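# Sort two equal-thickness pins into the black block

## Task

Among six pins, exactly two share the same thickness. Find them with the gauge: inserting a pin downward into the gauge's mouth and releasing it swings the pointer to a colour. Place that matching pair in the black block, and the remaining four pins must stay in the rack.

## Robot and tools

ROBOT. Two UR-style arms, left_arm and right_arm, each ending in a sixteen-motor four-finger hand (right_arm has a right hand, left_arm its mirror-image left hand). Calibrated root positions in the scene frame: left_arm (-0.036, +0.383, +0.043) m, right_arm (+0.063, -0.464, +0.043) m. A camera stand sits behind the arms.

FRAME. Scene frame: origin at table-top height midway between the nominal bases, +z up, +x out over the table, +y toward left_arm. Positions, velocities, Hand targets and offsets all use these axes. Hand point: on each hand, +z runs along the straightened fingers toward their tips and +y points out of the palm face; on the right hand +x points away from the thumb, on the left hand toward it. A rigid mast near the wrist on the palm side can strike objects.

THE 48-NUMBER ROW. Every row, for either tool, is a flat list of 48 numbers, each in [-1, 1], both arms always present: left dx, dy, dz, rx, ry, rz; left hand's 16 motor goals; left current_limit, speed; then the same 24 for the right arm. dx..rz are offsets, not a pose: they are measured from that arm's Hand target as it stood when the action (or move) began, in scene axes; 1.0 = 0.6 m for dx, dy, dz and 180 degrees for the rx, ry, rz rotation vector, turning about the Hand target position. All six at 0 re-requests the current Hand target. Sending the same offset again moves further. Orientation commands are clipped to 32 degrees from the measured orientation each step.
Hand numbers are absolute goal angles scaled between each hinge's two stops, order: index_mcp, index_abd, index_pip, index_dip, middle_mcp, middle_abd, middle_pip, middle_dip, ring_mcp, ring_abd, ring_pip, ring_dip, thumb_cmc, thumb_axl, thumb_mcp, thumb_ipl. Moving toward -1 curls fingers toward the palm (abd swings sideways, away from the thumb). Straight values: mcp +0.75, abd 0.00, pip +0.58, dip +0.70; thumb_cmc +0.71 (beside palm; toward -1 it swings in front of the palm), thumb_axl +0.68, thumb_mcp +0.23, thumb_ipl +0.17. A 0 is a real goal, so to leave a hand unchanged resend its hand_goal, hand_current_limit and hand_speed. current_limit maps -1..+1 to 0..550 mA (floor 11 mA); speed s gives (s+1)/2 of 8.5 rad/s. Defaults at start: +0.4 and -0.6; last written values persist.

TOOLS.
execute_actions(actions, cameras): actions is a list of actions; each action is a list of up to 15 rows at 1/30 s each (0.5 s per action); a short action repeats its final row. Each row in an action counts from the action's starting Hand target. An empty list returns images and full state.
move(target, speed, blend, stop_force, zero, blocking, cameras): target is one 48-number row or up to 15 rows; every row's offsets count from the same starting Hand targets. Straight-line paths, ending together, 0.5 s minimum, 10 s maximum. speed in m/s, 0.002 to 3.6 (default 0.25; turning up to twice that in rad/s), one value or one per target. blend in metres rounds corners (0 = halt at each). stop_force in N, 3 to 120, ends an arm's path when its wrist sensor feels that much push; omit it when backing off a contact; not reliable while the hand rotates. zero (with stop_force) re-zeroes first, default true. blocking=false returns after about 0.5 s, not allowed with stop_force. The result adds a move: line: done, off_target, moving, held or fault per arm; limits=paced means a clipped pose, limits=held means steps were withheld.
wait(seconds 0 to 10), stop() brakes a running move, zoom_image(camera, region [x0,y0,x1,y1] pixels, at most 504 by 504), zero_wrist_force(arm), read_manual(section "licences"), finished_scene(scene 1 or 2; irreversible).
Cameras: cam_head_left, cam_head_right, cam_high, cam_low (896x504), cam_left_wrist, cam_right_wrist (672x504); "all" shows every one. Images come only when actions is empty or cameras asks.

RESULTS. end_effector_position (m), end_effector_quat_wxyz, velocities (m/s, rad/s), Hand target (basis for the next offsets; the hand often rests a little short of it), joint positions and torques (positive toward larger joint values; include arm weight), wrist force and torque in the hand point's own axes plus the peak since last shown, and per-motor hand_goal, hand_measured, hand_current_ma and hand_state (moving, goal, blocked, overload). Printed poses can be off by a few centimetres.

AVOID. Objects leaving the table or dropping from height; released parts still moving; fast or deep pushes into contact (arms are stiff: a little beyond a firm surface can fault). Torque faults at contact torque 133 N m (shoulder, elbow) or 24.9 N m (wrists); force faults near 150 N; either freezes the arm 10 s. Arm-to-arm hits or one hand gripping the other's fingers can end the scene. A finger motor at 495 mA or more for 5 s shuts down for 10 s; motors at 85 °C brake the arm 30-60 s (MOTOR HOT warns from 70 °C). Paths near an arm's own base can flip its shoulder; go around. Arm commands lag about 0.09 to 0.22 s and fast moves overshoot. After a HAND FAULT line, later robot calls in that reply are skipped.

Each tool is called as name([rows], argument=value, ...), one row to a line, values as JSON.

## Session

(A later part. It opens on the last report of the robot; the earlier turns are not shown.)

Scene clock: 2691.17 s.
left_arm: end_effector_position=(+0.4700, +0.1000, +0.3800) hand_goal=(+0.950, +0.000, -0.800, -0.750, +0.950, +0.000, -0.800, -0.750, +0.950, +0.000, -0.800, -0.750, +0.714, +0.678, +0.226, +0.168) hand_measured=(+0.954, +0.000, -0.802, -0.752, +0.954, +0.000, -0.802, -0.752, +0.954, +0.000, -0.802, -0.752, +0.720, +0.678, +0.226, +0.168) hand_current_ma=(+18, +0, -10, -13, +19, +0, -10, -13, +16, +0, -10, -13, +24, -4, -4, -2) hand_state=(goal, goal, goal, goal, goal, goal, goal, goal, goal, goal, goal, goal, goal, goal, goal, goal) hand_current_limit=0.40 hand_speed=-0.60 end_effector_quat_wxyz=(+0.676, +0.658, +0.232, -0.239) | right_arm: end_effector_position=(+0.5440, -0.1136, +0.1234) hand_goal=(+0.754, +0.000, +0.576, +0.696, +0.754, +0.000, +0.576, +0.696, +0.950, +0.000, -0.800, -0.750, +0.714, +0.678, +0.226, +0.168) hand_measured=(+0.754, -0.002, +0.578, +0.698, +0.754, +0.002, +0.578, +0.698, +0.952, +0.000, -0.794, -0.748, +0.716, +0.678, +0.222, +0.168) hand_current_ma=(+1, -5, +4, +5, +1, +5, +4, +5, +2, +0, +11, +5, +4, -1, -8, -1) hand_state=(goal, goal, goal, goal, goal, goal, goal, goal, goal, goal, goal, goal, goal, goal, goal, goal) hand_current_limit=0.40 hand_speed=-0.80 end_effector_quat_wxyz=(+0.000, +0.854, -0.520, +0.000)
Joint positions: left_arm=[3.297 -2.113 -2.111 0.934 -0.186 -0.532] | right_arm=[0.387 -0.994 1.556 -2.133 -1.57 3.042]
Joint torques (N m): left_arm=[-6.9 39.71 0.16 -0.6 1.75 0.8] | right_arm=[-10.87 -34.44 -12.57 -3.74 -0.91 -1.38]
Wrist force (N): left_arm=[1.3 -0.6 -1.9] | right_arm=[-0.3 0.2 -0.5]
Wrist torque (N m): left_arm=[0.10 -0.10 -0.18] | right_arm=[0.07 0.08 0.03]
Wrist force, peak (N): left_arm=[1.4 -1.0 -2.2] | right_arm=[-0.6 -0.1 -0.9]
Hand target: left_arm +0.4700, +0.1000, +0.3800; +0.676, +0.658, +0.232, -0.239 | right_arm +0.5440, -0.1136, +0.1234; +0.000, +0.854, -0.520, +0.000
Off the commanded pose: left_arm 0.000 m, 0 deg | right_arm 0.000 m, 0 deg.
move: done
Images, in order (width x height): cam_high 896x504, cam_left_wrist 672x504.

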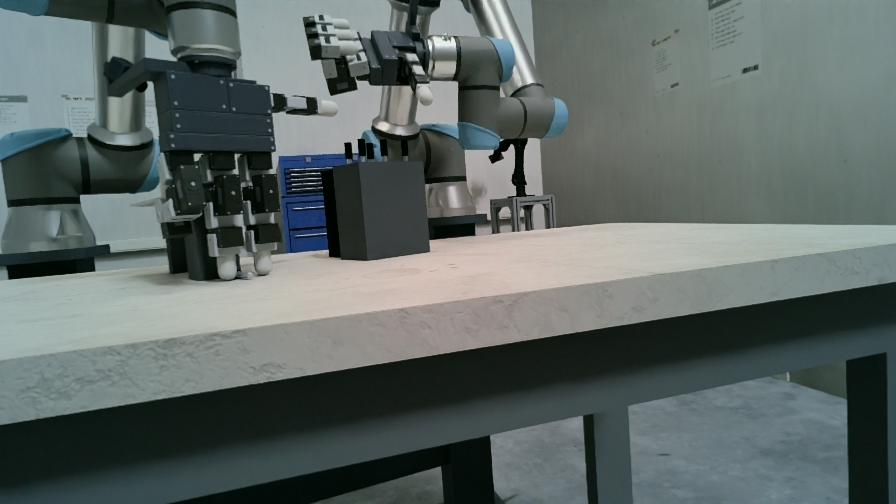

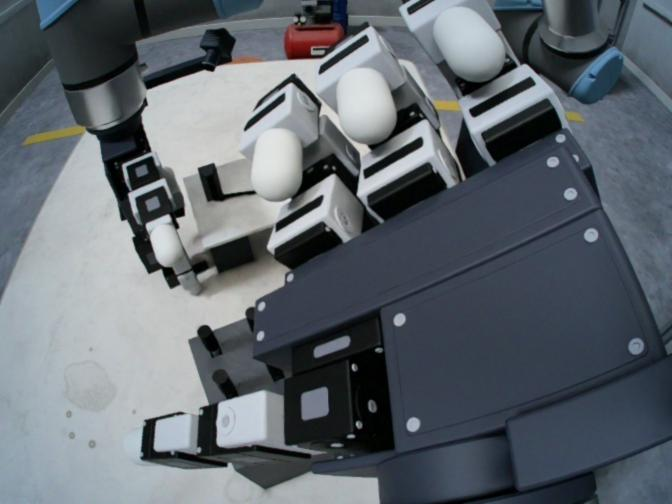

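move(target=[0,0,0,0,0,0,0.95,0,-0.8,-0.75,0.95,0,-0.8,-0.75,0.95,0,-0.8,-0.75,0.714,0.678,0.226,0.168,0.4,-0.6,0,0,0,0,0,0,0.754,-0.25,0.576,0.696,0.754,0.25,0.576,0.696,0.95,0,-0.8,-0.75,0.714,0.678,0.226,0.168,0.3,-0.95], speed=0.01, cameras=["cam_high","cam_left_wrist","cam_low"])

zoom_image(camera="cam_high", region=[200, 200, 280, 300])

zoom_image(camera="cam_left_wrist", region=[150, 220, 230, 300])

zoom_image(camera="cam_low", region=[380, 220, 460, 290])

Scene clock: 2696.40 s.
left_arm: end_effector_position=(+0.4700, +0.1000, +0.3800) hand_goal=(+0.950, +0.000, -0.800, -0.750, +0.950, +0.000, -0.800, -0.750, +0.950, +0.000, -0.800, -0.750, +0.714, +0.678, +0.226, +0.168) hand_measured=(+0.954, +0.000, -0.802, -0.752, +0.954, +0.000, -0.802, -0.752, +0.954, +0.000, -0.802, -0.752, +0.720, +0.678, +0.226, +0.168) hand_current_ma=(+18, +0, -10, -13, +19, +0, -10, -13, +16, +0, -10, -13, +24, -4, -4, -2) hand_state=(goal, goal, goal, goal, goal, goal, goal, goal, goal, goal, goal, goal, goal, goal, goal, goal) hand_current_limit=0.40 hand_speed=-0.60 end_effector_quat_wxyz=(+0.676, +0.658, +0.232, -0.239) | right_arm: end_effector_position=(+0.5440, -0.1136, +0.1234) hand_goal=(+0.754, -0.250, +0.576, +0.696, +0.754, +0.250, +0.576, +0.696, +0.950, +0.000, -0.800, -0.750, +0.714, +0.678, +0.226, +0.168) hand_measured=(+0.754, -0.096, +0.578, +0.698, +0.754, +0.094, +0.578, +0.698, +0.952, +0.000, -0.794, -0.748, +0.716, +0.678, +0.222, +0.168) hand_current_ma=(+1, +131, +4, +5, +1, -132, +4, +5, +2, +0, +11, +5, +4, -1, -8, -1) hand_state=(goal, moving, goal, goal, goal, moving, goal, goal, goal, goal, goal, goal, goal, goal, goal, goal) hand_current_limit=0.30 hand_speed=-0.95 end_effector_quat_wxyz=(+0.000, +0.854, -0.520, +0.000)
Joint positions: left_arm=[3.297 -2.113 -2.111 0.934 -0.186 -0.532] | right_arm=[0.387 -0.994 1.556 -2.133 -1.57 3.042]
Joint torques (N m): left_arm=[-6.65 38.68 1.1 -0.67 1.82 0.72] | right_arm=[-10.61 -34.38 -12.66 -3.89 -1.65 -1.43]
Wrist force (N): left_arm=[1.2 -0.6 -2.0] | right_arm=[-0.6 0.0 -0.3]
Wrist torque (N m): left_arm=[0.12 -0.09 -0.19] | right_arm=[0.01 0.10 -0.01]
Wrist force, peak (N): left_arm=[1.3 -0.9 -2.1] | right_arm=[-1.0 0.0 -0.6]
Hand target: left_arm +0.4700, +0.1000, +0.3800; +0.676, +0.658, +0.232, -0.239 | right_arm +0.5440, -0.1136, +0.1234; +0.000, +0.854, -0.520, +0.000
Off the commanded pose: left_arm 0.000 m, 0 deg | right_arm 0.000 m, 0 deg.
move: done
Images, in order (width x height): cam_high 896x504, cam_low 896x504, cam_left_wrist 672x504.

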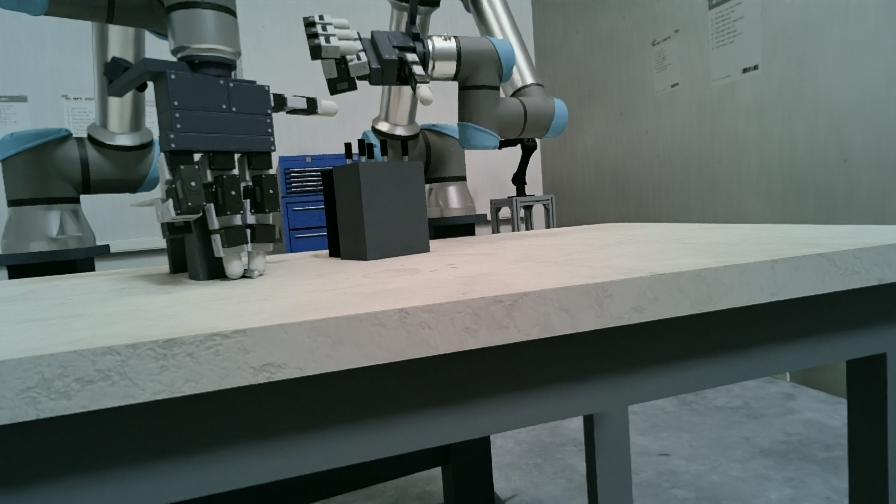

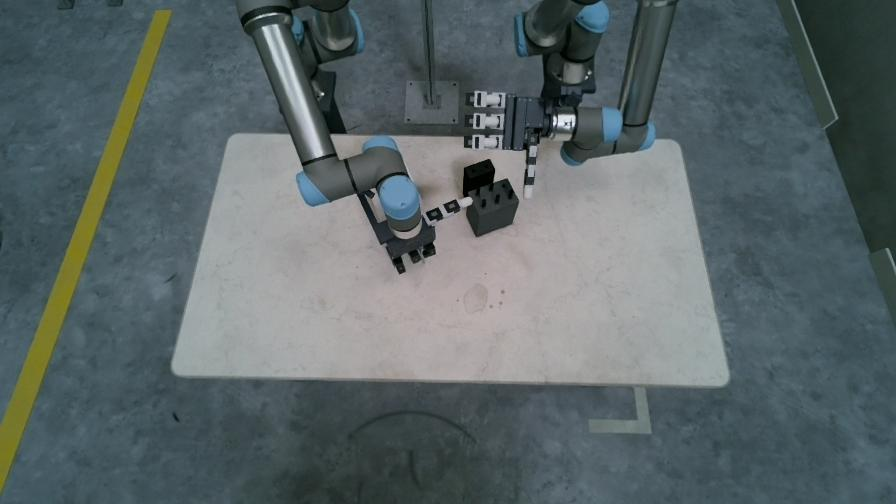

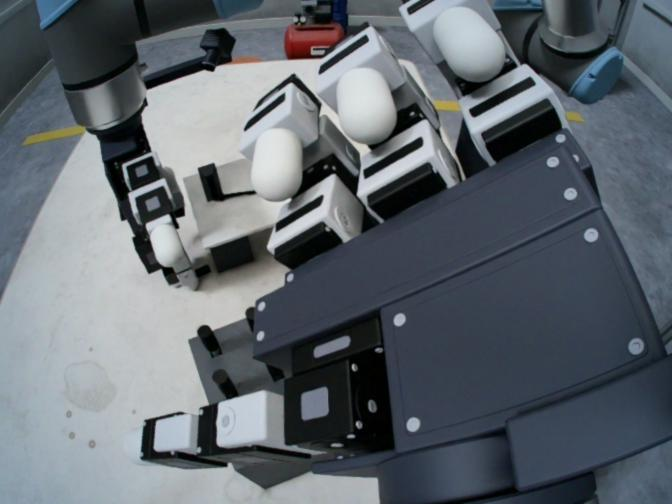

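Scaled by 5.040.

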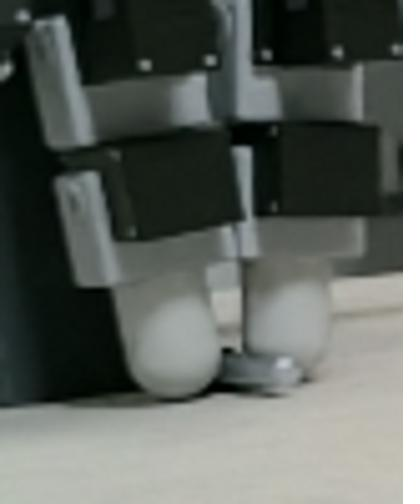

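Scaled by 6.300 from the camera's 672x504 image, which has a finer 960x720 frame.

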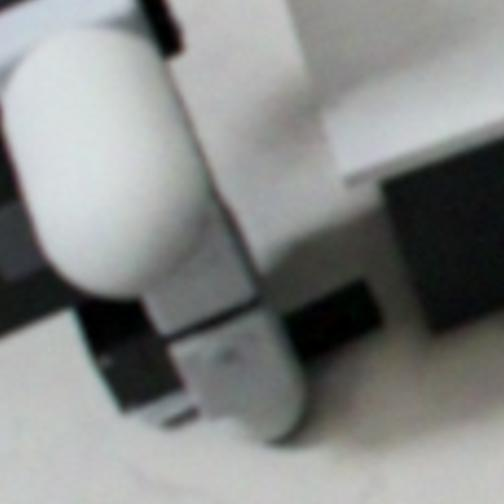

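Scaled by 6.300.

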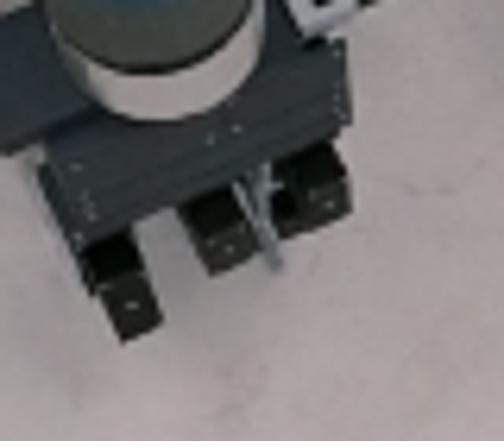

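move([
  [0,0,0,0,0,0,0.95,0,-0.8,-0.75,0.95,0,-0.8,-0.75,0.95,0,-0.8,-0.75,0.714,0.678,0.226,0.168,0.4,-0.6,0,0,0.001,0,0,0,0.754,-0.3,0.576,0.696,0.754,0.3,0.576,0.696,0.95,0,-0.8,-0.75,0.714,0.678,0.226,0.168,0.5,-0.95],
  [0,0,0,0,0,0,0.95,0,-0.8,-0.75,0.95,0,-0.8,-0.75,0.95,0,-0.8,-0.75,0.714,0.678,0.226,0.168,0.4,-0.6,0.08,0.042,0.003,0,0,0,0.754,-0.3,0.576,0.696,0.754,0.3,0.576,0.696,0.95,0,-0.8,-0.75,0.714,0.678,0.226,0.168,0.5,-0.95],
], speed=0.03, cameras=["cam_high","cam_left_wrist","cam_low"])

zoom_image(camera="cam_high", region=[190, 200, 290, 300])

zoom_image(camera="cam_left_wrist", region=[110, 220, 230, 320])

zoom_image(camera="cam_low", region=[380, 220, 460, 290])

Scene clock: 2706.00 s.
left_arm: end_effector_position=(+0.4700, +0.1000, +0.3800) hand_goal=(+0.950, +0.000, -0.800, -0.750, +0.950, +0.000, -0.800, -0.750, +0.950, +0.000, -0.800, -0.750, +0.714, +0.678, +0.226, +0.168) hand_measured=(+0.954, +0.000, -0.802, -0.752, +0.954, +0.000, -0.802, -0.752, +0.954, +0.000, -0.802, -0.752, +0.720, +0.678, +0.226, +0.168) hand_current_ma=(+18, +0, -10, -13, +19, +0, -10, -13, +16, +0, -10, -13, +24, -4, -4, -2) hand_state=(goal, goal, goal, goal, goal, goal, goal, goal, goal, goal, goal, goal, goal, goal, goal, goal) hand_current_limit=0.40 hand_speed=-0.60 end_effector_quat_wxyz=(+0.676, +0.658, +0.232, -0.239) | right_arm: end_effector_position=(+0.5919, -0.0885, +0.1252) hand_goal=(+0.754, -0.300, +0.576, +0.696, +0.754, +0.300, +0.576, +0.696, +0.950, +0.000, -0.800, -0.750, +0.714, +0.678, +0.226, +0.168) hand_measured=(+0.754, -0.100, +0.578, +0.698, +0.754, +0.100, +0.578, +0.698, +0.952, +0.000, -0.794, -0.748, +0.716, +0.678, +0.222, +0.168) hand_current_ma=(+1, +413, +4, +5, +1, -412, +4, +5, +2, +0, +11, +5, +4, -1, -8, -1) hand_state=(goal, blocked, goal, goal, goal, blocked, goal, goal, goal, goal, goal, goal, goal, goal, goal, goal) hand_current_limit=0.50 hand_speed=-0.95 end_effector_quat_wxyz=(+0.000, +0.854, -0.520, +0.000)
Joint positions: left_arm=[3.297 -2.113 -2.111 0.934 -0.186 -0.532] | right_arm=[0.395 -0.883 1.358 -2.046 -1.57 3.05]
Joint torques (N m): left_arm=[-6.86 38.92 2.28 -0.36 1.64 0.82] | right_arm=[11.07 -39.35 -25.42 -1.39 0.91 1.12]
Wrist force (N): left_arm=[1.3 -0.7 -1.8] | right_arm=[-0.5 0.2 -0.7]
Wrist torque (N m): left_arm=[0.08 -0.12 -0.17] | right_arm=[0.07 0.13 -0.16]
Wrist force, peak (N): left_arm=[1.2 -0.8 -2.2] | right_arm=[-0.6 0.0 -1.2]
Hand target: left_arm +0.4700, +0.1000, +0.3800; +0.676, +0.658, +0.232, -0.239 | right_arm +0.5920, -0.0884, +0.1252; +0.000, +0.854, -0.520, +0.000
Off the commanded pose: left_arm 0.000 m, 0 deg | right_arm 0.000 m, 0 deg.
move: done
Images, in order (width x height): cam_high 896x504, cam_low 896x504, cam_left_wrist 672x504.

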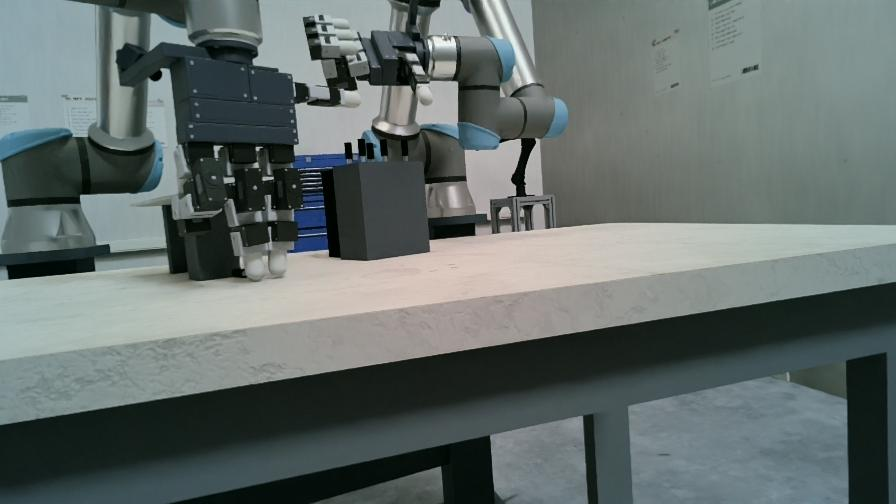

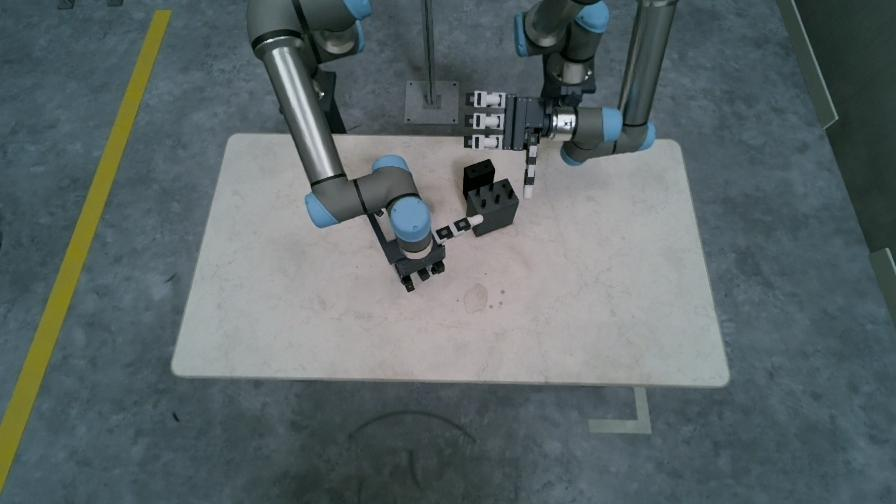

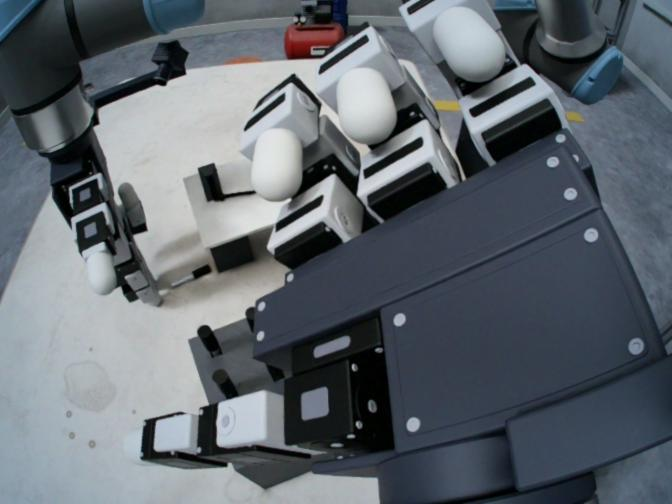

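Scaled by 5.040.

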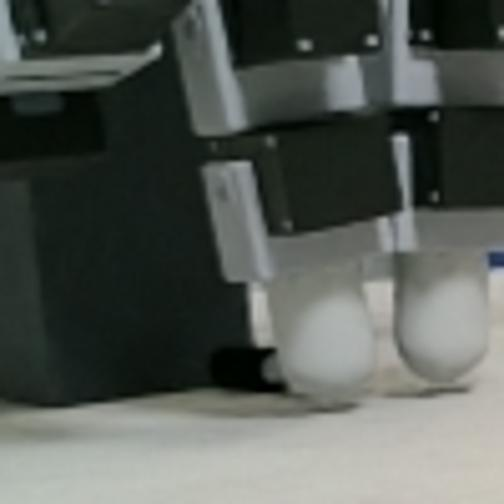

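Scaled by 4.200 from the camera's 672x504 image, which has a finer 960x720 frame.

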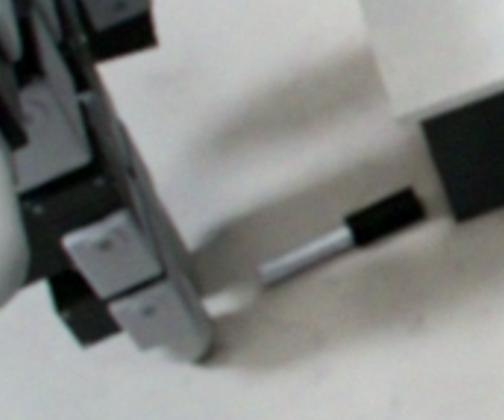

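Scaled by 6.300.

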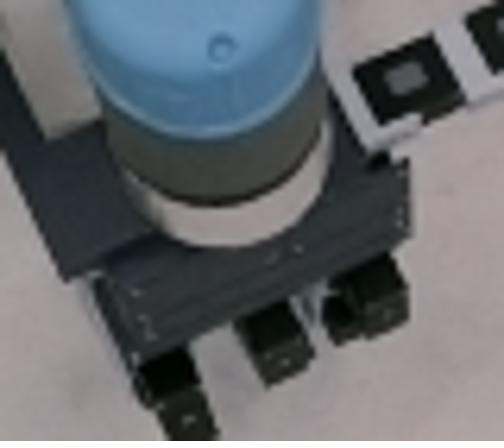

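move([
  [0,0,0,0,0,0,0.95,0,-0.8,-0.75,0.95,0,-0.8,-0.75,0.95,0,-0.8,-0.75,0.714,0.678,0.226,0.168,0.4,-0.6,0,0,0.07,0,0,0,0.754,-0.13,0.576,0.696,0.754,0.13,0.576,0.696,0.95,0,-0.8,-0.75,0.714,0.678,0.226,0.168,0.5,-0.9],
  [0,0,0,0,0,0,0.95,0,-0.8,-0.75,0.95,0,-0.8,-0.75,0.95,0,-0.8,-0.75,0.714,0.678,0.226,0.168,0.4,-0.6,-0.07,-0.0368,0.07,0,0,0,0.754,-0.13,0.576,0.696,0.754,0.13,0.576,0.696,0.95,0,-0.8,-0.75,0.714,0.678,0.226,0.168,0.5,-0.9],
  [0,0,0,0,0,0,0.95,0,-0.8,-0.75,0.95,0,-0.8,-0.75,0.95,0,-0.8,-0.75,0.714,0.678,0.226,0.168,0.4,-0.6,-0.07,-0.0368,0.027,0,0,0,0.754,-0.13,0.576,0.696,0.754,0.13,0.576,0.696,0.95,0,-0.8,-0.75,0.714,0.678,0.226,0.168,0.5,-0.9],
], speed=0.06, cameras=["cam_high","cam_left_wrist","cam_low"])

zoom_image(camera="cam_high", region=[190, 200, 290, 300])

zoom_image(camera="cam_left_wrist", region=[110, 220, 230, 320])

zoom_image(camera="cam_low", region=[380, 220, 460, 290])

Scene clock: 2741.77 s.
left_arm: end_effector_position=(+0.4700, +0.1000, +0.3800) hand_goal=(+0.950, +0.000, -0.800, -0.750, +0.950, +0.000, -0.800, -0.750, +0.950, +0.000, -0.800, -0.750, +0.714, +0.678, +0.226, +0.168) hand_measured=(+0.954, +0.000, -0.802, -0.752, +0.954, +0.000, -0.802, -0.752, +0.954, +0.000, -0.802, -0.752, +0.720, +0.678, +0.226, +0.168) hand_current_ma=(+18, +0, -10, -13, +19, +0, -10, -13, +16, +0, -10, -13, +24, -4, -4, -2) hand_state=(goal, goal, goal, goal, goal, goal, goal, goal, goal, goal, goal, goal, goal, goal, goal, goal) hand_current_limit=0.40 hand_speed=-0.60 end_effector_quat_wxyz=(+0.676, +0.658, +0.232, -0.239) | right_arm: end_effector_position=(+0.5500, -0.1105, +0.1417) hand_goal=(+0.754, -0.130, +0.576, +0.696, +0.754, +0.130, +0.576, +0.696, +0.950, +0.000, -0.800, -0.750, +0.714, +0.678, +0.226, +0.168) hand_measured=(+0.754, -0.096, +0.578, +0.698, +0.754, +0.096, +0.578, +0.698, +0.952, +0.000, -0.794, -0.748, +0.716, +0.678, +0.222, +0.168) hand_current_ma=(+1, +90, +4, +5, +1, -92, +4, +5, +2, +0, +11, +5, +4, -1, -8, -1) hand_state=(goal, blocked, goal, goal, goal, blocked, goal, goal, goal, goal, goal, goal, goal, goal, goal, goal) hand_current_limit=0.50 hand_speed=-0.90 end_effector_quat_wxyz=(+0.000, +0.854, -0.520, +0.000)
Joint positions: left_arm=[3.297 -2.113 -2.111 0.934 -0.186 -0.532] | right_arm=[0.388 -1.002 1.515 -2.084 -1.57 3.043]
Joint torques (N m): left_arm=[-4.37 37.44 0.7 -0.45 1.67 0.75] | right_arm=[-8.7 -33.81 -13.79 -3.9 2.13 -0.69]
Wrist force (N): left_arm=[1.4 -0.7 -1.8] | right_arm=[-0.6 0.1 -0.9]
Wrist torque (N m): left_arm=[0.07 -0.11 -0.17] | right_arm=[0.07 0.15 0.00]
Wrist force, peak (N): left_arm=[1.3 -1.0 -2.1] | right_arm=[-0.6 -0.6 -1.6]
Hand target: left_arm +0.4700, +0.1000, +0.3800; +0.676, +0.658, +0.232, -0.239 | right_arm +0.5500, -0.1105, +0.1414; +0.000, +0.854, -0.520, +0.000
Off the commanded pose: left_arm 0.000 m, 0 deg | right_arm 0.000 m, 0 deg.
move: done
Images, in order (width x height): cam_high 896x504, cam_low 896x504, cam_left_wrist 672x504.

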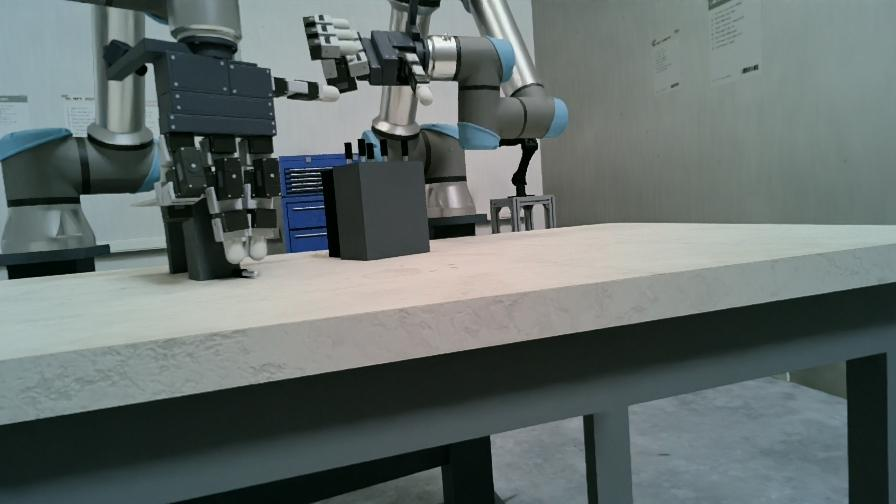

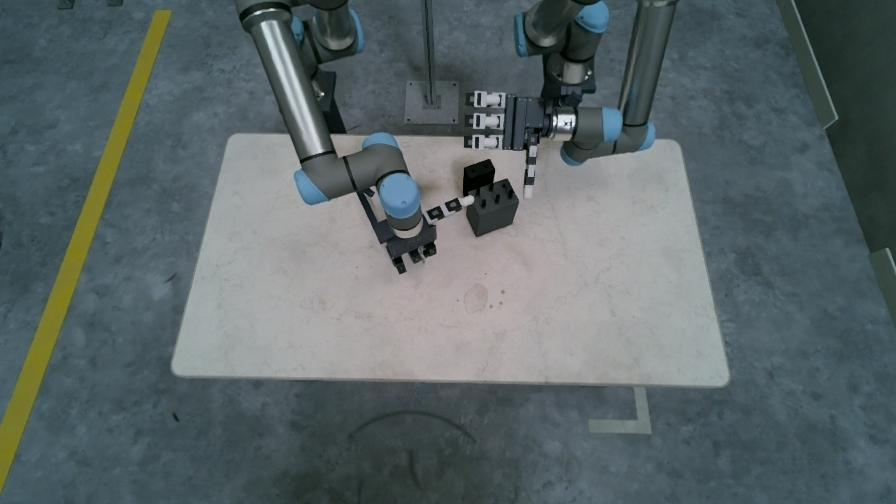

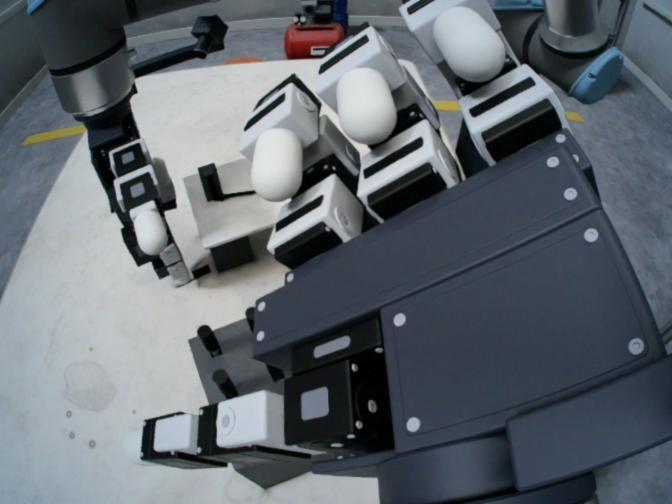

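Scaled by 5.040.

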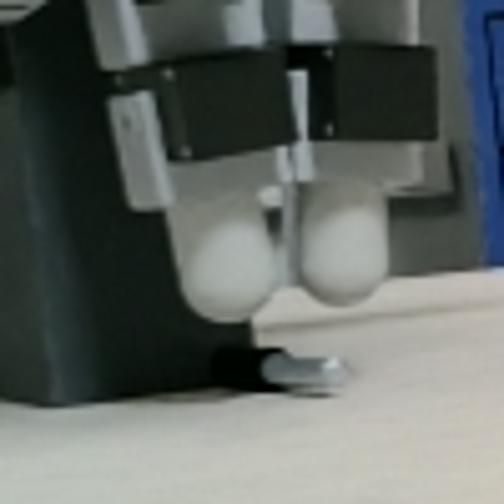

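Scaled by 4.200 from the camera's 672x504 image, which has a finer 960x720 frame.

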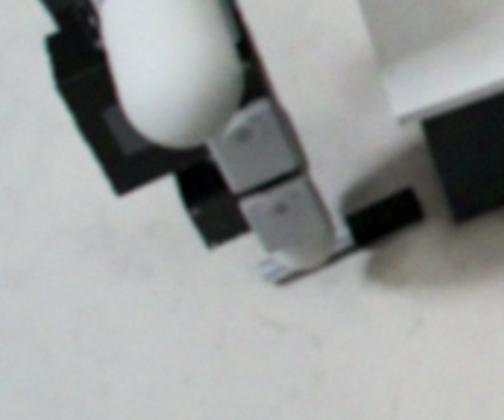

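Scaled by 6.300.

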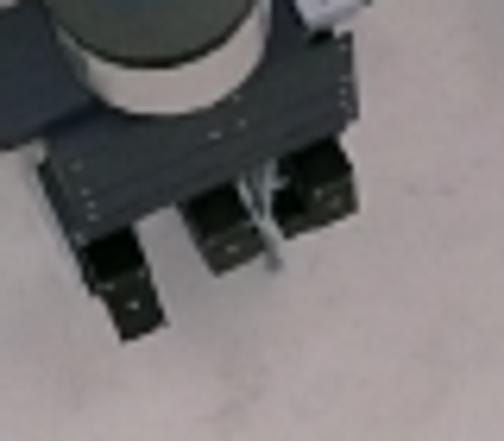

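move(target=[0,0,0,0,0,0,0.95,0,-0.8,-0.75,0.95,0,-0.8,-0.75,0.95,0,-0.8,-0.75,0.714,0.678,0.226,0.168,0.4,-0.6,0.0155,-0.0177,0,0,0,0,0.754,-0.13,0.576,0.696,0.754,0.13,0.576,0.696,0.95,0,-0.8,-0.75,0.714,0.678,0.226,0.168,0.5,-0.9], speed=0.03, cameras=["cam_high","cam_left_wrist","cam_low"])

zoom_image(camera="cam_high", region=[190, 200, 290, 300])

zoom_image(camera="cam_left_wrist", region=[130, 220, 230, 320])

zoom_image(camera="cam_low", region=[380, 220, 460, 290])

Scene clock: 2790.97 s.
left_arm: end_effector_position=(+0.4700, +0.1000, +0.3800) hand_goal=(+0.950, +0.000, -0.800, -0.750, +0.950, +0.000, -0.800, -0.750, +0.950, +0.000, -0.800, -0.750, +0.714, +0.678, +0.226, +0.168) hand_measured=(+0.954, +0.000, -0.802, -0.752, +0.954, +0.000, -0.802, -0.752, +0.954, +0.000, -0.802, -0.752, +0.720, +0.678, +0.226, +0.168) hand_current_ma=(+18, +0, -10, -13, +19, +0, -10, -13, +16, +0, -10, -13, +24, -4, -4, -2) hand_state=(goal, goal, goal, goal, goal, goal, goal, goal, goal, goal, goal, goal, goal, goal, goal, goal) hand_current_limit=0.40 hand_speed=-0.60 end_effector_quat_wxyz=(+0.676, +0.658, +0.232, -0.239) | right_arm: end_effector_position=(+0.5591, -0.1209, +0.1414) hand_goal=(+0.754, -0.130, +0.576, +0.696, +0.754, +0.130, +0.576, +0.696, +0.950, +0.000, -0.800, -0.750, +0.714, +0.678, +0.226, +0.168) hand_measured=(+0.754, -0.096, +0.578, +0.698, +0.754, +0.096, +0.578, +0.698, +0.952, +0.000, -0.794, -0.748, +0.716, +0.678, +0.222, +0.168) hand_current_ma=(+1, +90, +4, +5, +1, -92, +4, +5, +2, +0, +11, +5, +4, -1, -8, -1) hand_state=(goal, blocked, goal, goal, goal, blocked, goal, goal, goal, goal, goal, goal, goal, goal, goal, goal) hand_current_limit=0.50 hand_speed=-0.90 end_effector_quat_wxyz=(+0.000, +0.854, -0.520, +0.000)
Joint positions: left_arm=[3.297 -2.113 -2.111 0.934 -0.186 -0.532] | right_arm=[0.369 -0.998 1.508 -2.081 -1.57 3.024]
Joint torques (N m): left_arm=[-6.07 38.54 0.7 -0.35 1.39 0.45] | right_arm=[-8.28 -32.57 -23.84 -1.36 1.63 -1.21]
Wrist force (N): left_arm=[1.3 -0.5 -1.8] | right_arm=[-0.3 0.0 -0.5]
Wrist torque (N m): left_arm=[0.10 -0.10 -0.17] | right_arm=[0.03 0.09 0.02]
Wrist force, peak (N): left_arm=[1.5 -0.5 -2.1] | right_arm=[-0.6 0.4 -1.1]
Hand target: left_arm +0.4700, +0.1000, +0.3800; +0.676, +0.658, +0.232, -0.239 | right_arm +0.5593, -0.1211, +0.1414; +0.000, +0.854, -0.520, +0.000
Off the commanded pose: left_arm 0.000 m, 0 deg | right_arm 0.000 m, 0 deg.
move: done
Images, in order (width x height): cam_high 896x504, cam_low 896x504, cam_left_wrist 672x504.

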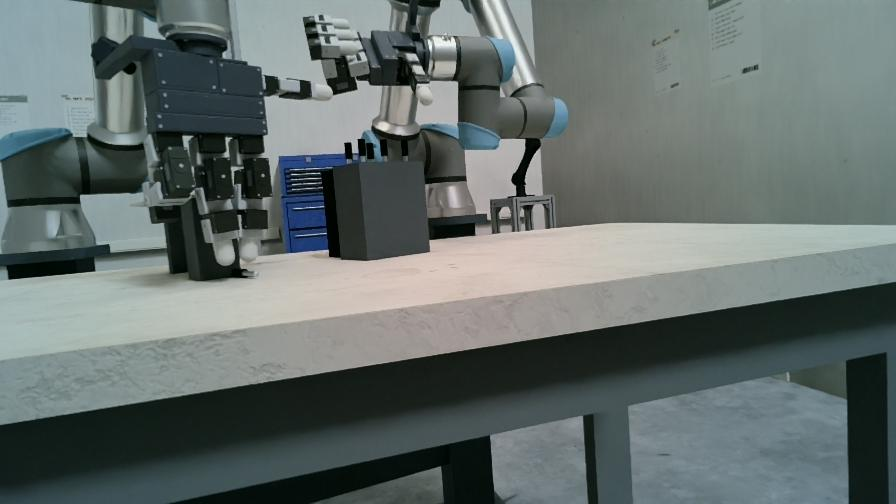

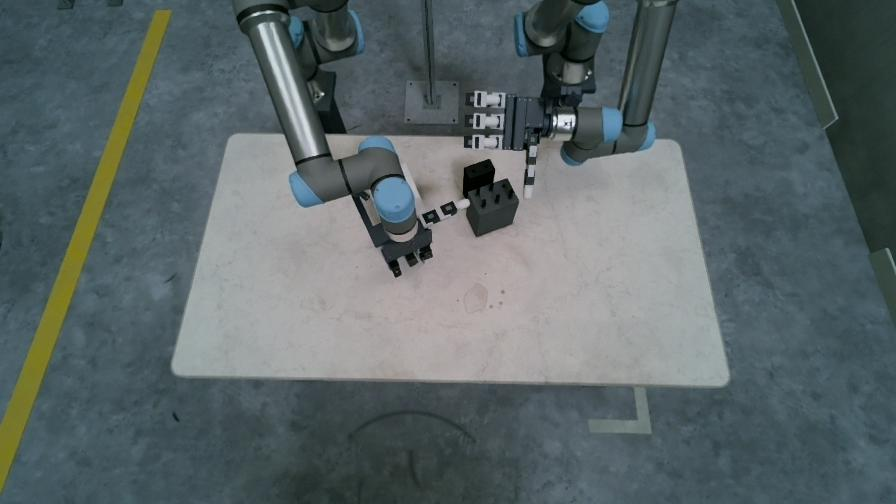

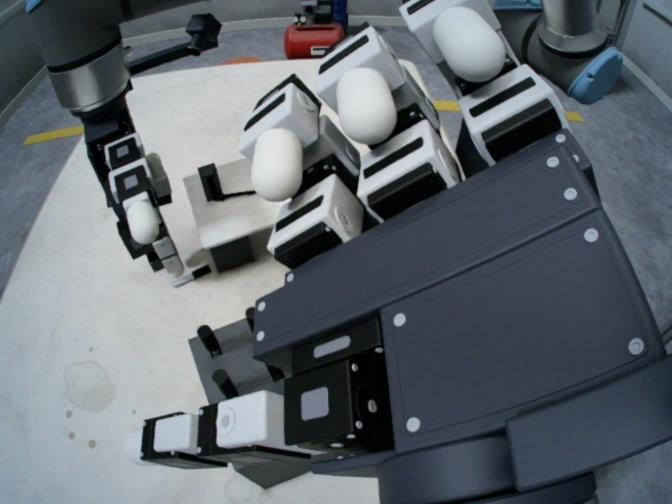

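Scaled by 5.040.

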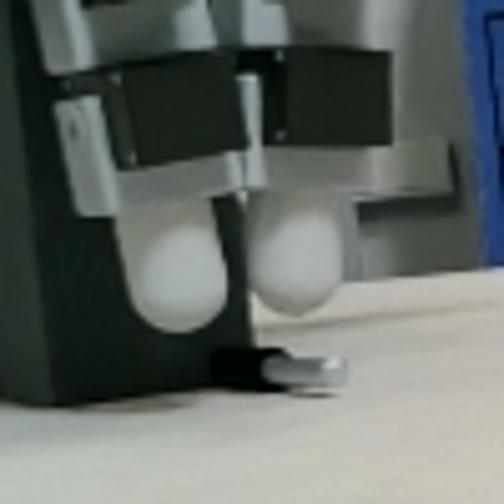

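Scaled by 5.040 from the camera's 672x504 image, which has a finer 960x720 frame.

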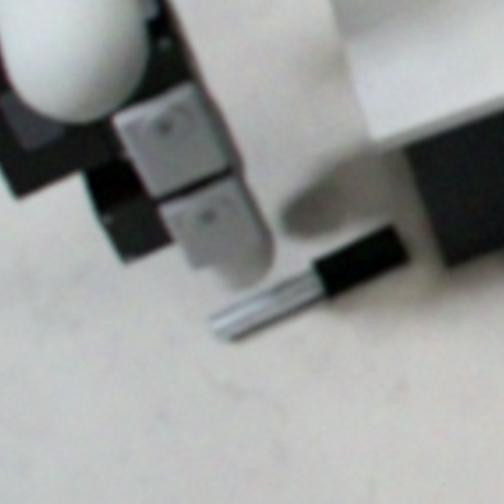

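Scaled by 6.300.

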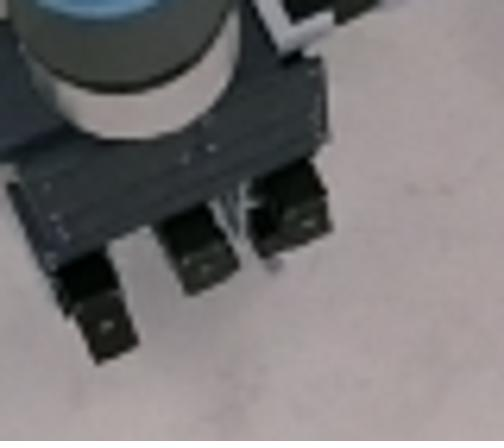

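execute_actions(actions=[], cameras=["cam_left_wrist","cam_high","cam_low"])

Scene clock: 2816.23 s.
left_arm: end_effector_position=(+0.4700, +0.1000, +0.3800) hand_goal=(+0.950, +0.000, -0.800, -0.750, +0.950, +0.000, -0.800, -0.750, +0.950, +0.000, -0.800, -0.750, +0.714, +0.678, +0.226, +0.168) hand_measured=(+0.954, +0.000, -0.802, -0.752, +0.954, +0.000, -0.802, -0.752, +0.954, +0.000, -0.802, -0.752, +0.720, +0.678, +0.226, +0.168) hand_current_ma=(+18, +0, -10, -13, +19, +0, -10, -13, +16, +0, -10, -13, +24, -4, -4, -2) hand_state=(goal, goal, goal, goal, goal, goal, goal, goal, goal, goal, goal, goal, goal, goal, goal, goal) hand_current_limit=0.40 hand_speed=-0.60 end_effector_quat_wxyz=(+0.676, +0.658, +0.232, -0.239) | right_arm: end_effector_position=(+0.5593, -0.1211, +0.1414) hand_goal=(+0.754, -0.130, +0.576, +0.696, +0.754, +0.130, +0.576, +0.696, +0.950, +0.000, -0.800, -0.750, +0.714, +0.678, +0.226, +0.168) hand_measured=(+0.754, -0.096, +0.578, +0.698, +0.754, +0.096, +0.578, +0.698, +0.952, +0.000, -0.794, -0.748, +0.716, +0.678, +0.222, +0.168) hand_current_ma=(+1, +90, +4, +5, +1, -92, +4, +5, +2, +0, +11, +5, +4, -1, -8, -1) hand_state=(goal, blocked, goal, goal, goal, blocked, goal, goal, goal, goal, goal, goal, goal, goal, goal, goal) hand_current_limit=0.50 hand_speed=-0.90 end_effector_quat_wxyz=(+0.000, +0.854, -0.520, +0.000)
Joint positions: left_arm=[3.297 -2.113 -2.111 0.934 -0.186 -0.532] | right_arm=[0.369 -0.997 1.508 -2.081 -1.57 3.023]
Joint velocities: within noise
Joint torques (N m): left_arm=[-6.36 38.21 1.43 -0.32 1.51 0.42] | right_arm=[-10.8 -34.56 -25.58 -1.32 2.2 -1.31]
Motor temperatures (°C): left_arm=[28 31 27 31 33 32] | right_arm=[28 27 32 37 38 36]
Wrist force (N): left_arm=[1.4 -0.5 -1.6] | right_arm=[-0.5 0.0 -0.5]
Wrist torque (N m): left_arm=[0.08 -0.11 -0.17] | right_arm=[0.02 0.11 0.00]
Wrist force, peak (N): left_arm=[1.4 -0.7 -2.2] | right_arm=[-0.7 0.0 -0.9]
Hand target: left_arm +0.4700, +0.1000, +0.3800; +0.676, +0.658, +0.232, -0.239 | right_arm +0.5593, -0.1211, +0.1414; +0.000, +0.854, -0.520, +0.000
Off the commanded pose: left_arm 0.000 m, 0 deg | right_arm 0.000 m, 0 deg.
Images, in order (width x height): cam_high 896x504, cam_low 896x504, cam_left_wrist 672x504.

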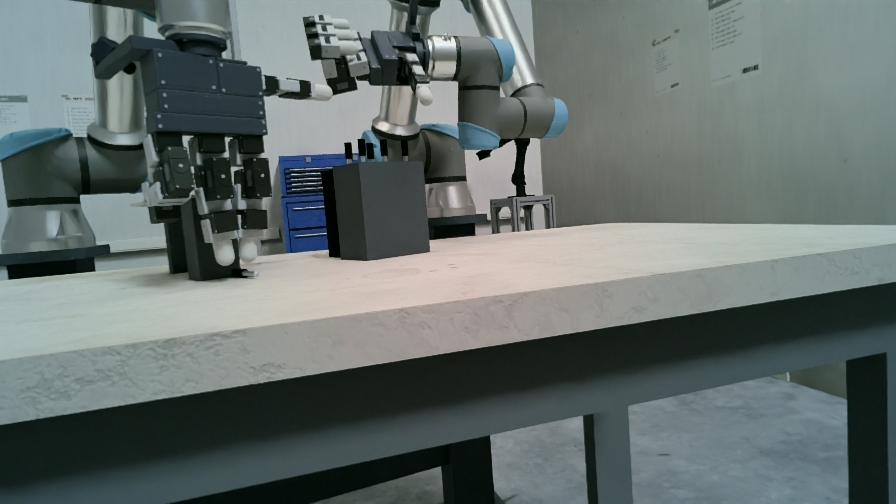

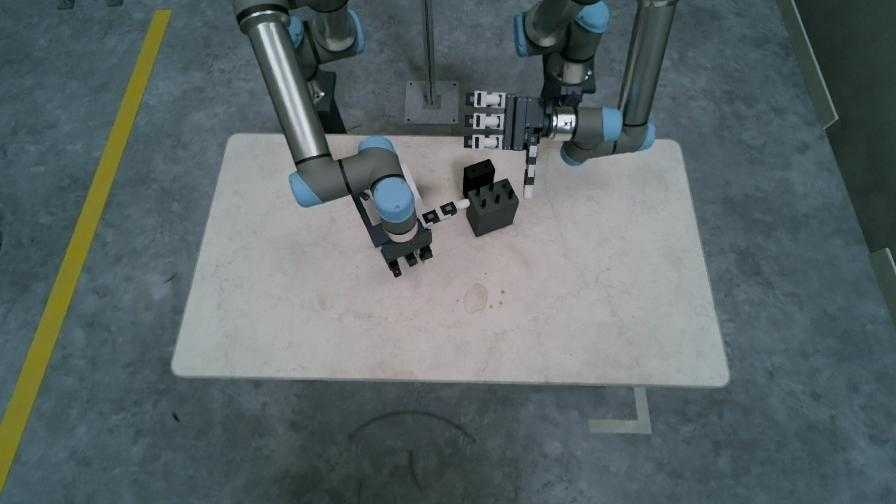

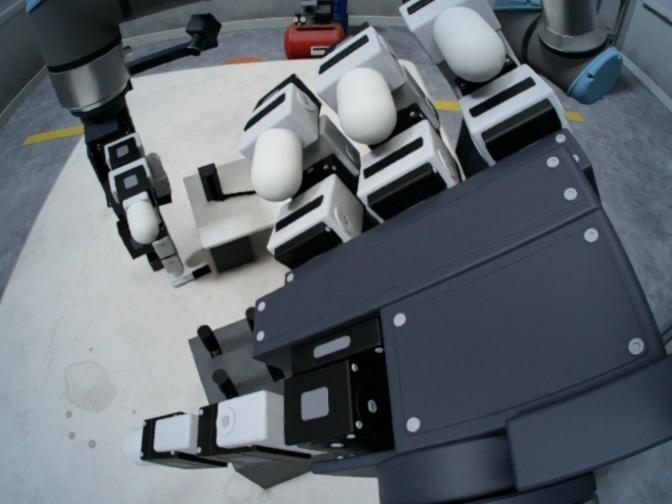

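move(target=[0,0,0,0,0,0,0.95,0,-0.8,-0.75,0.95,0,-0.8,-0.75,0.95,0,-0.8,-0.75,0.714,0.678,0.226,0.168,0.4,-0.6,0,0,-0.03,0,0,0,0.754,-0.13,0.576,0.696,0.754,0.13,0.576,0.696,0.95,0,-0.8,-0.75,0.714,0.678,0.226,0.168,0.5,-0.9], speed=0.006, stop_force=4, cameras=["cam_high","cam_left_wrist"])

zoom_image(camera="cam_left_wrist", region=[130, 220, 230, 320])

zoom_image(camera="cam_high", region=[200, 220, 280, 290])

Scene clock: 2824.07 s.
left_arm: end_effector_position=(+0.4700, +0.1000, +0.3800) hand_goal=(+0.950, +0.000, -0.800, -0.750, +0.950, +0.000, -0.800, -0.750, +0.950, +0.000, -0.800, -0.750, +0.714, +0.678, +0.226, +0.168) hand_measured=(+0.954, +0.000, -0.802, -0.752, +0.954, +0.000, -0.802, -0.752, +0.954, +0.000, -0.802, -0.752, +0.720, +0.678, +0.226, +0.168) hand_current_ma=(+18, +0, -10, -13, +19, +0, -10, -13, +16, +0, -10, -13, +24, -4, -4, -2) hand_state=(goal, goal, goal, goal, goal, goal, goal, goal, goal, goal, goal, goal, goal, goal, goal, goal) hand_current_limit=0.40 hand_speed=-0.60 end_effector_quat_wxyz=(+0.676, +0.658, +0.232, -0.239) | right_arm: end_effector_position=(+0.5593, -0.1211, +0.1299) hand_goal=(+0.754, -0.130, +0.576, +0.696, +0.754, +0.130, +0.576, +0.696, +0.950, +0.000, -0.800, -0.750, +0.714, +0.678, +0.226, +0.168) hand_measured=(+0.754, -0.096, +0.578, +0.698, +0.754, +0.096, +0.578, +0.698, +0.952, +0.000, -0.794, -0.748, +0.716, +0.678, +0.222, +0.168) hand_current_ma=(+1, +90, +3, +3, +1, -92, +4, +4, +2, +0, +11, +5, +4, -1, -8, -1) hand_state=(goal, blocked, goal, goal, goal, blocked, goal, goal, goal, goal, goal, goal, goal, goal, goal, goal) hand_current_limit=0.50 hand_speed=-0.90 end_effector_quat_wxyz=(+0.000, +0.854, -0.520, +0.000)
Joint positions: left_arm=[3.297 -2.113 -2.111 0.934 -0.186 -0.532] | right_arm=[0.369 -0.984 1.519 -2.106 -1.57 3.023]
Joint torques (N m): left_arm=[-6.01 38.5 1.17 -0.21 1.56 0.46] | right_arm=[-9.99 -48.21 -23.02 -0.84 1.99 -1.29]
Wrist force (N): left_arm=[1.3 -0.9 -1.8] | right_arm=[-0.2 0.2 -5.2]
Wrist torque (N m): left_arm=[0.05 -0.10 -0.17] | right_arm=[0.43 0.06 0.04]
Wrist force, peak (N): left_arm=[1.5 -0.7 -2.1] | right_arm=[-0.6 0.1 -7.4]
Hand target: left_arm +0.4700, +0.1000, +0.3800; +0.676, +0.658, +0.232, -0.239 | right_arm +0.5593, -0.1211, +0.1299; +0.000, +0.854, -0.520, +0.000 (not the last commanded pose)
Off the commanded pose: left_arm 0.000 m, 0 deg | right_arm 0.006 m, 0 deg.
move: contact (right_arm)
Images, in order (width x height): cam_high 896x504, cam_left_wrist 672x504.

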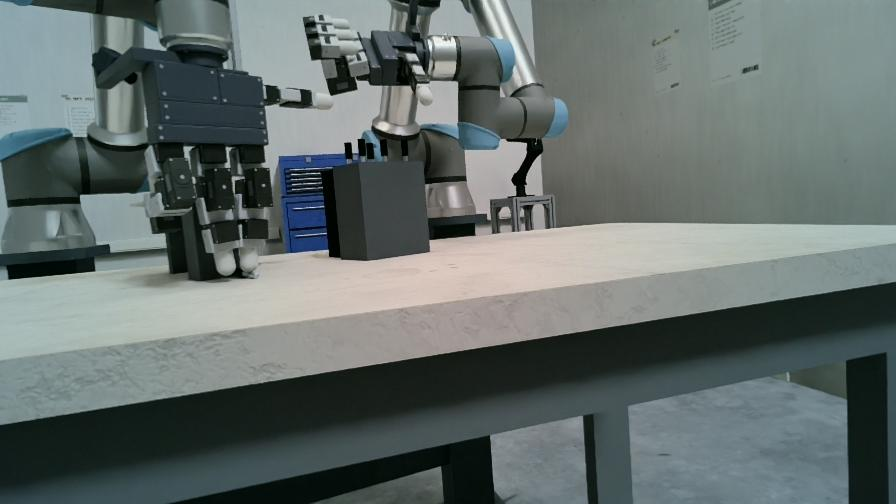

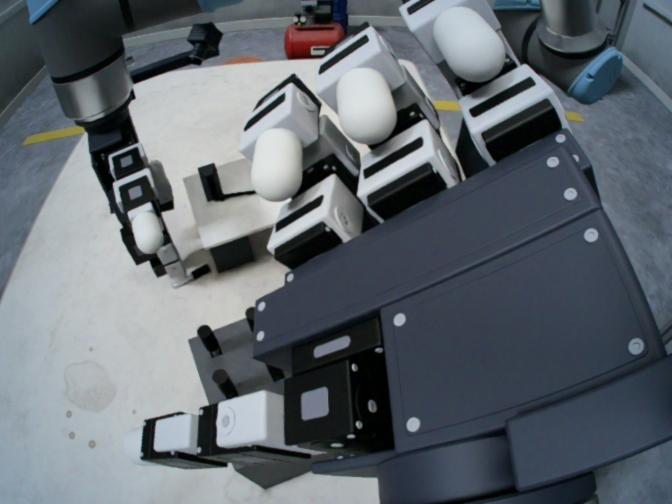

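Scaled by 5.040 from the camera's 672x504 image, which has a finer 960x720 frame.

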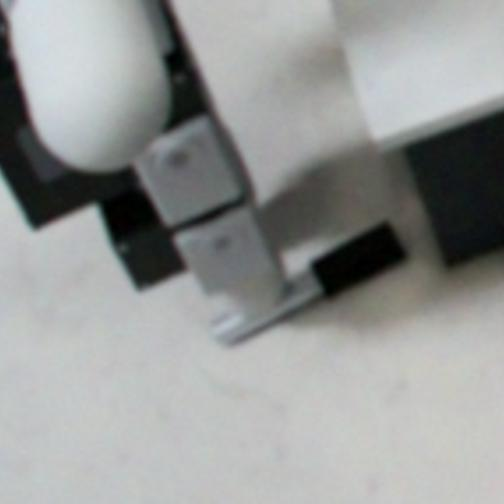

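Scaled by 6.300.

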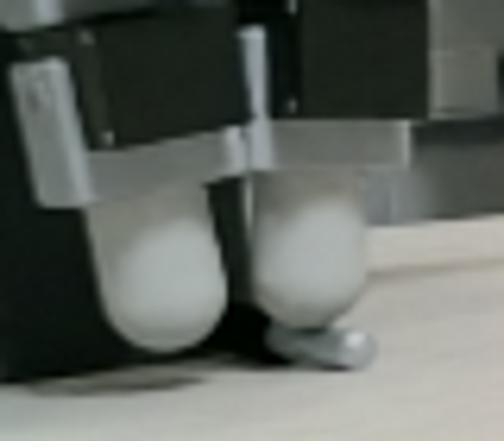

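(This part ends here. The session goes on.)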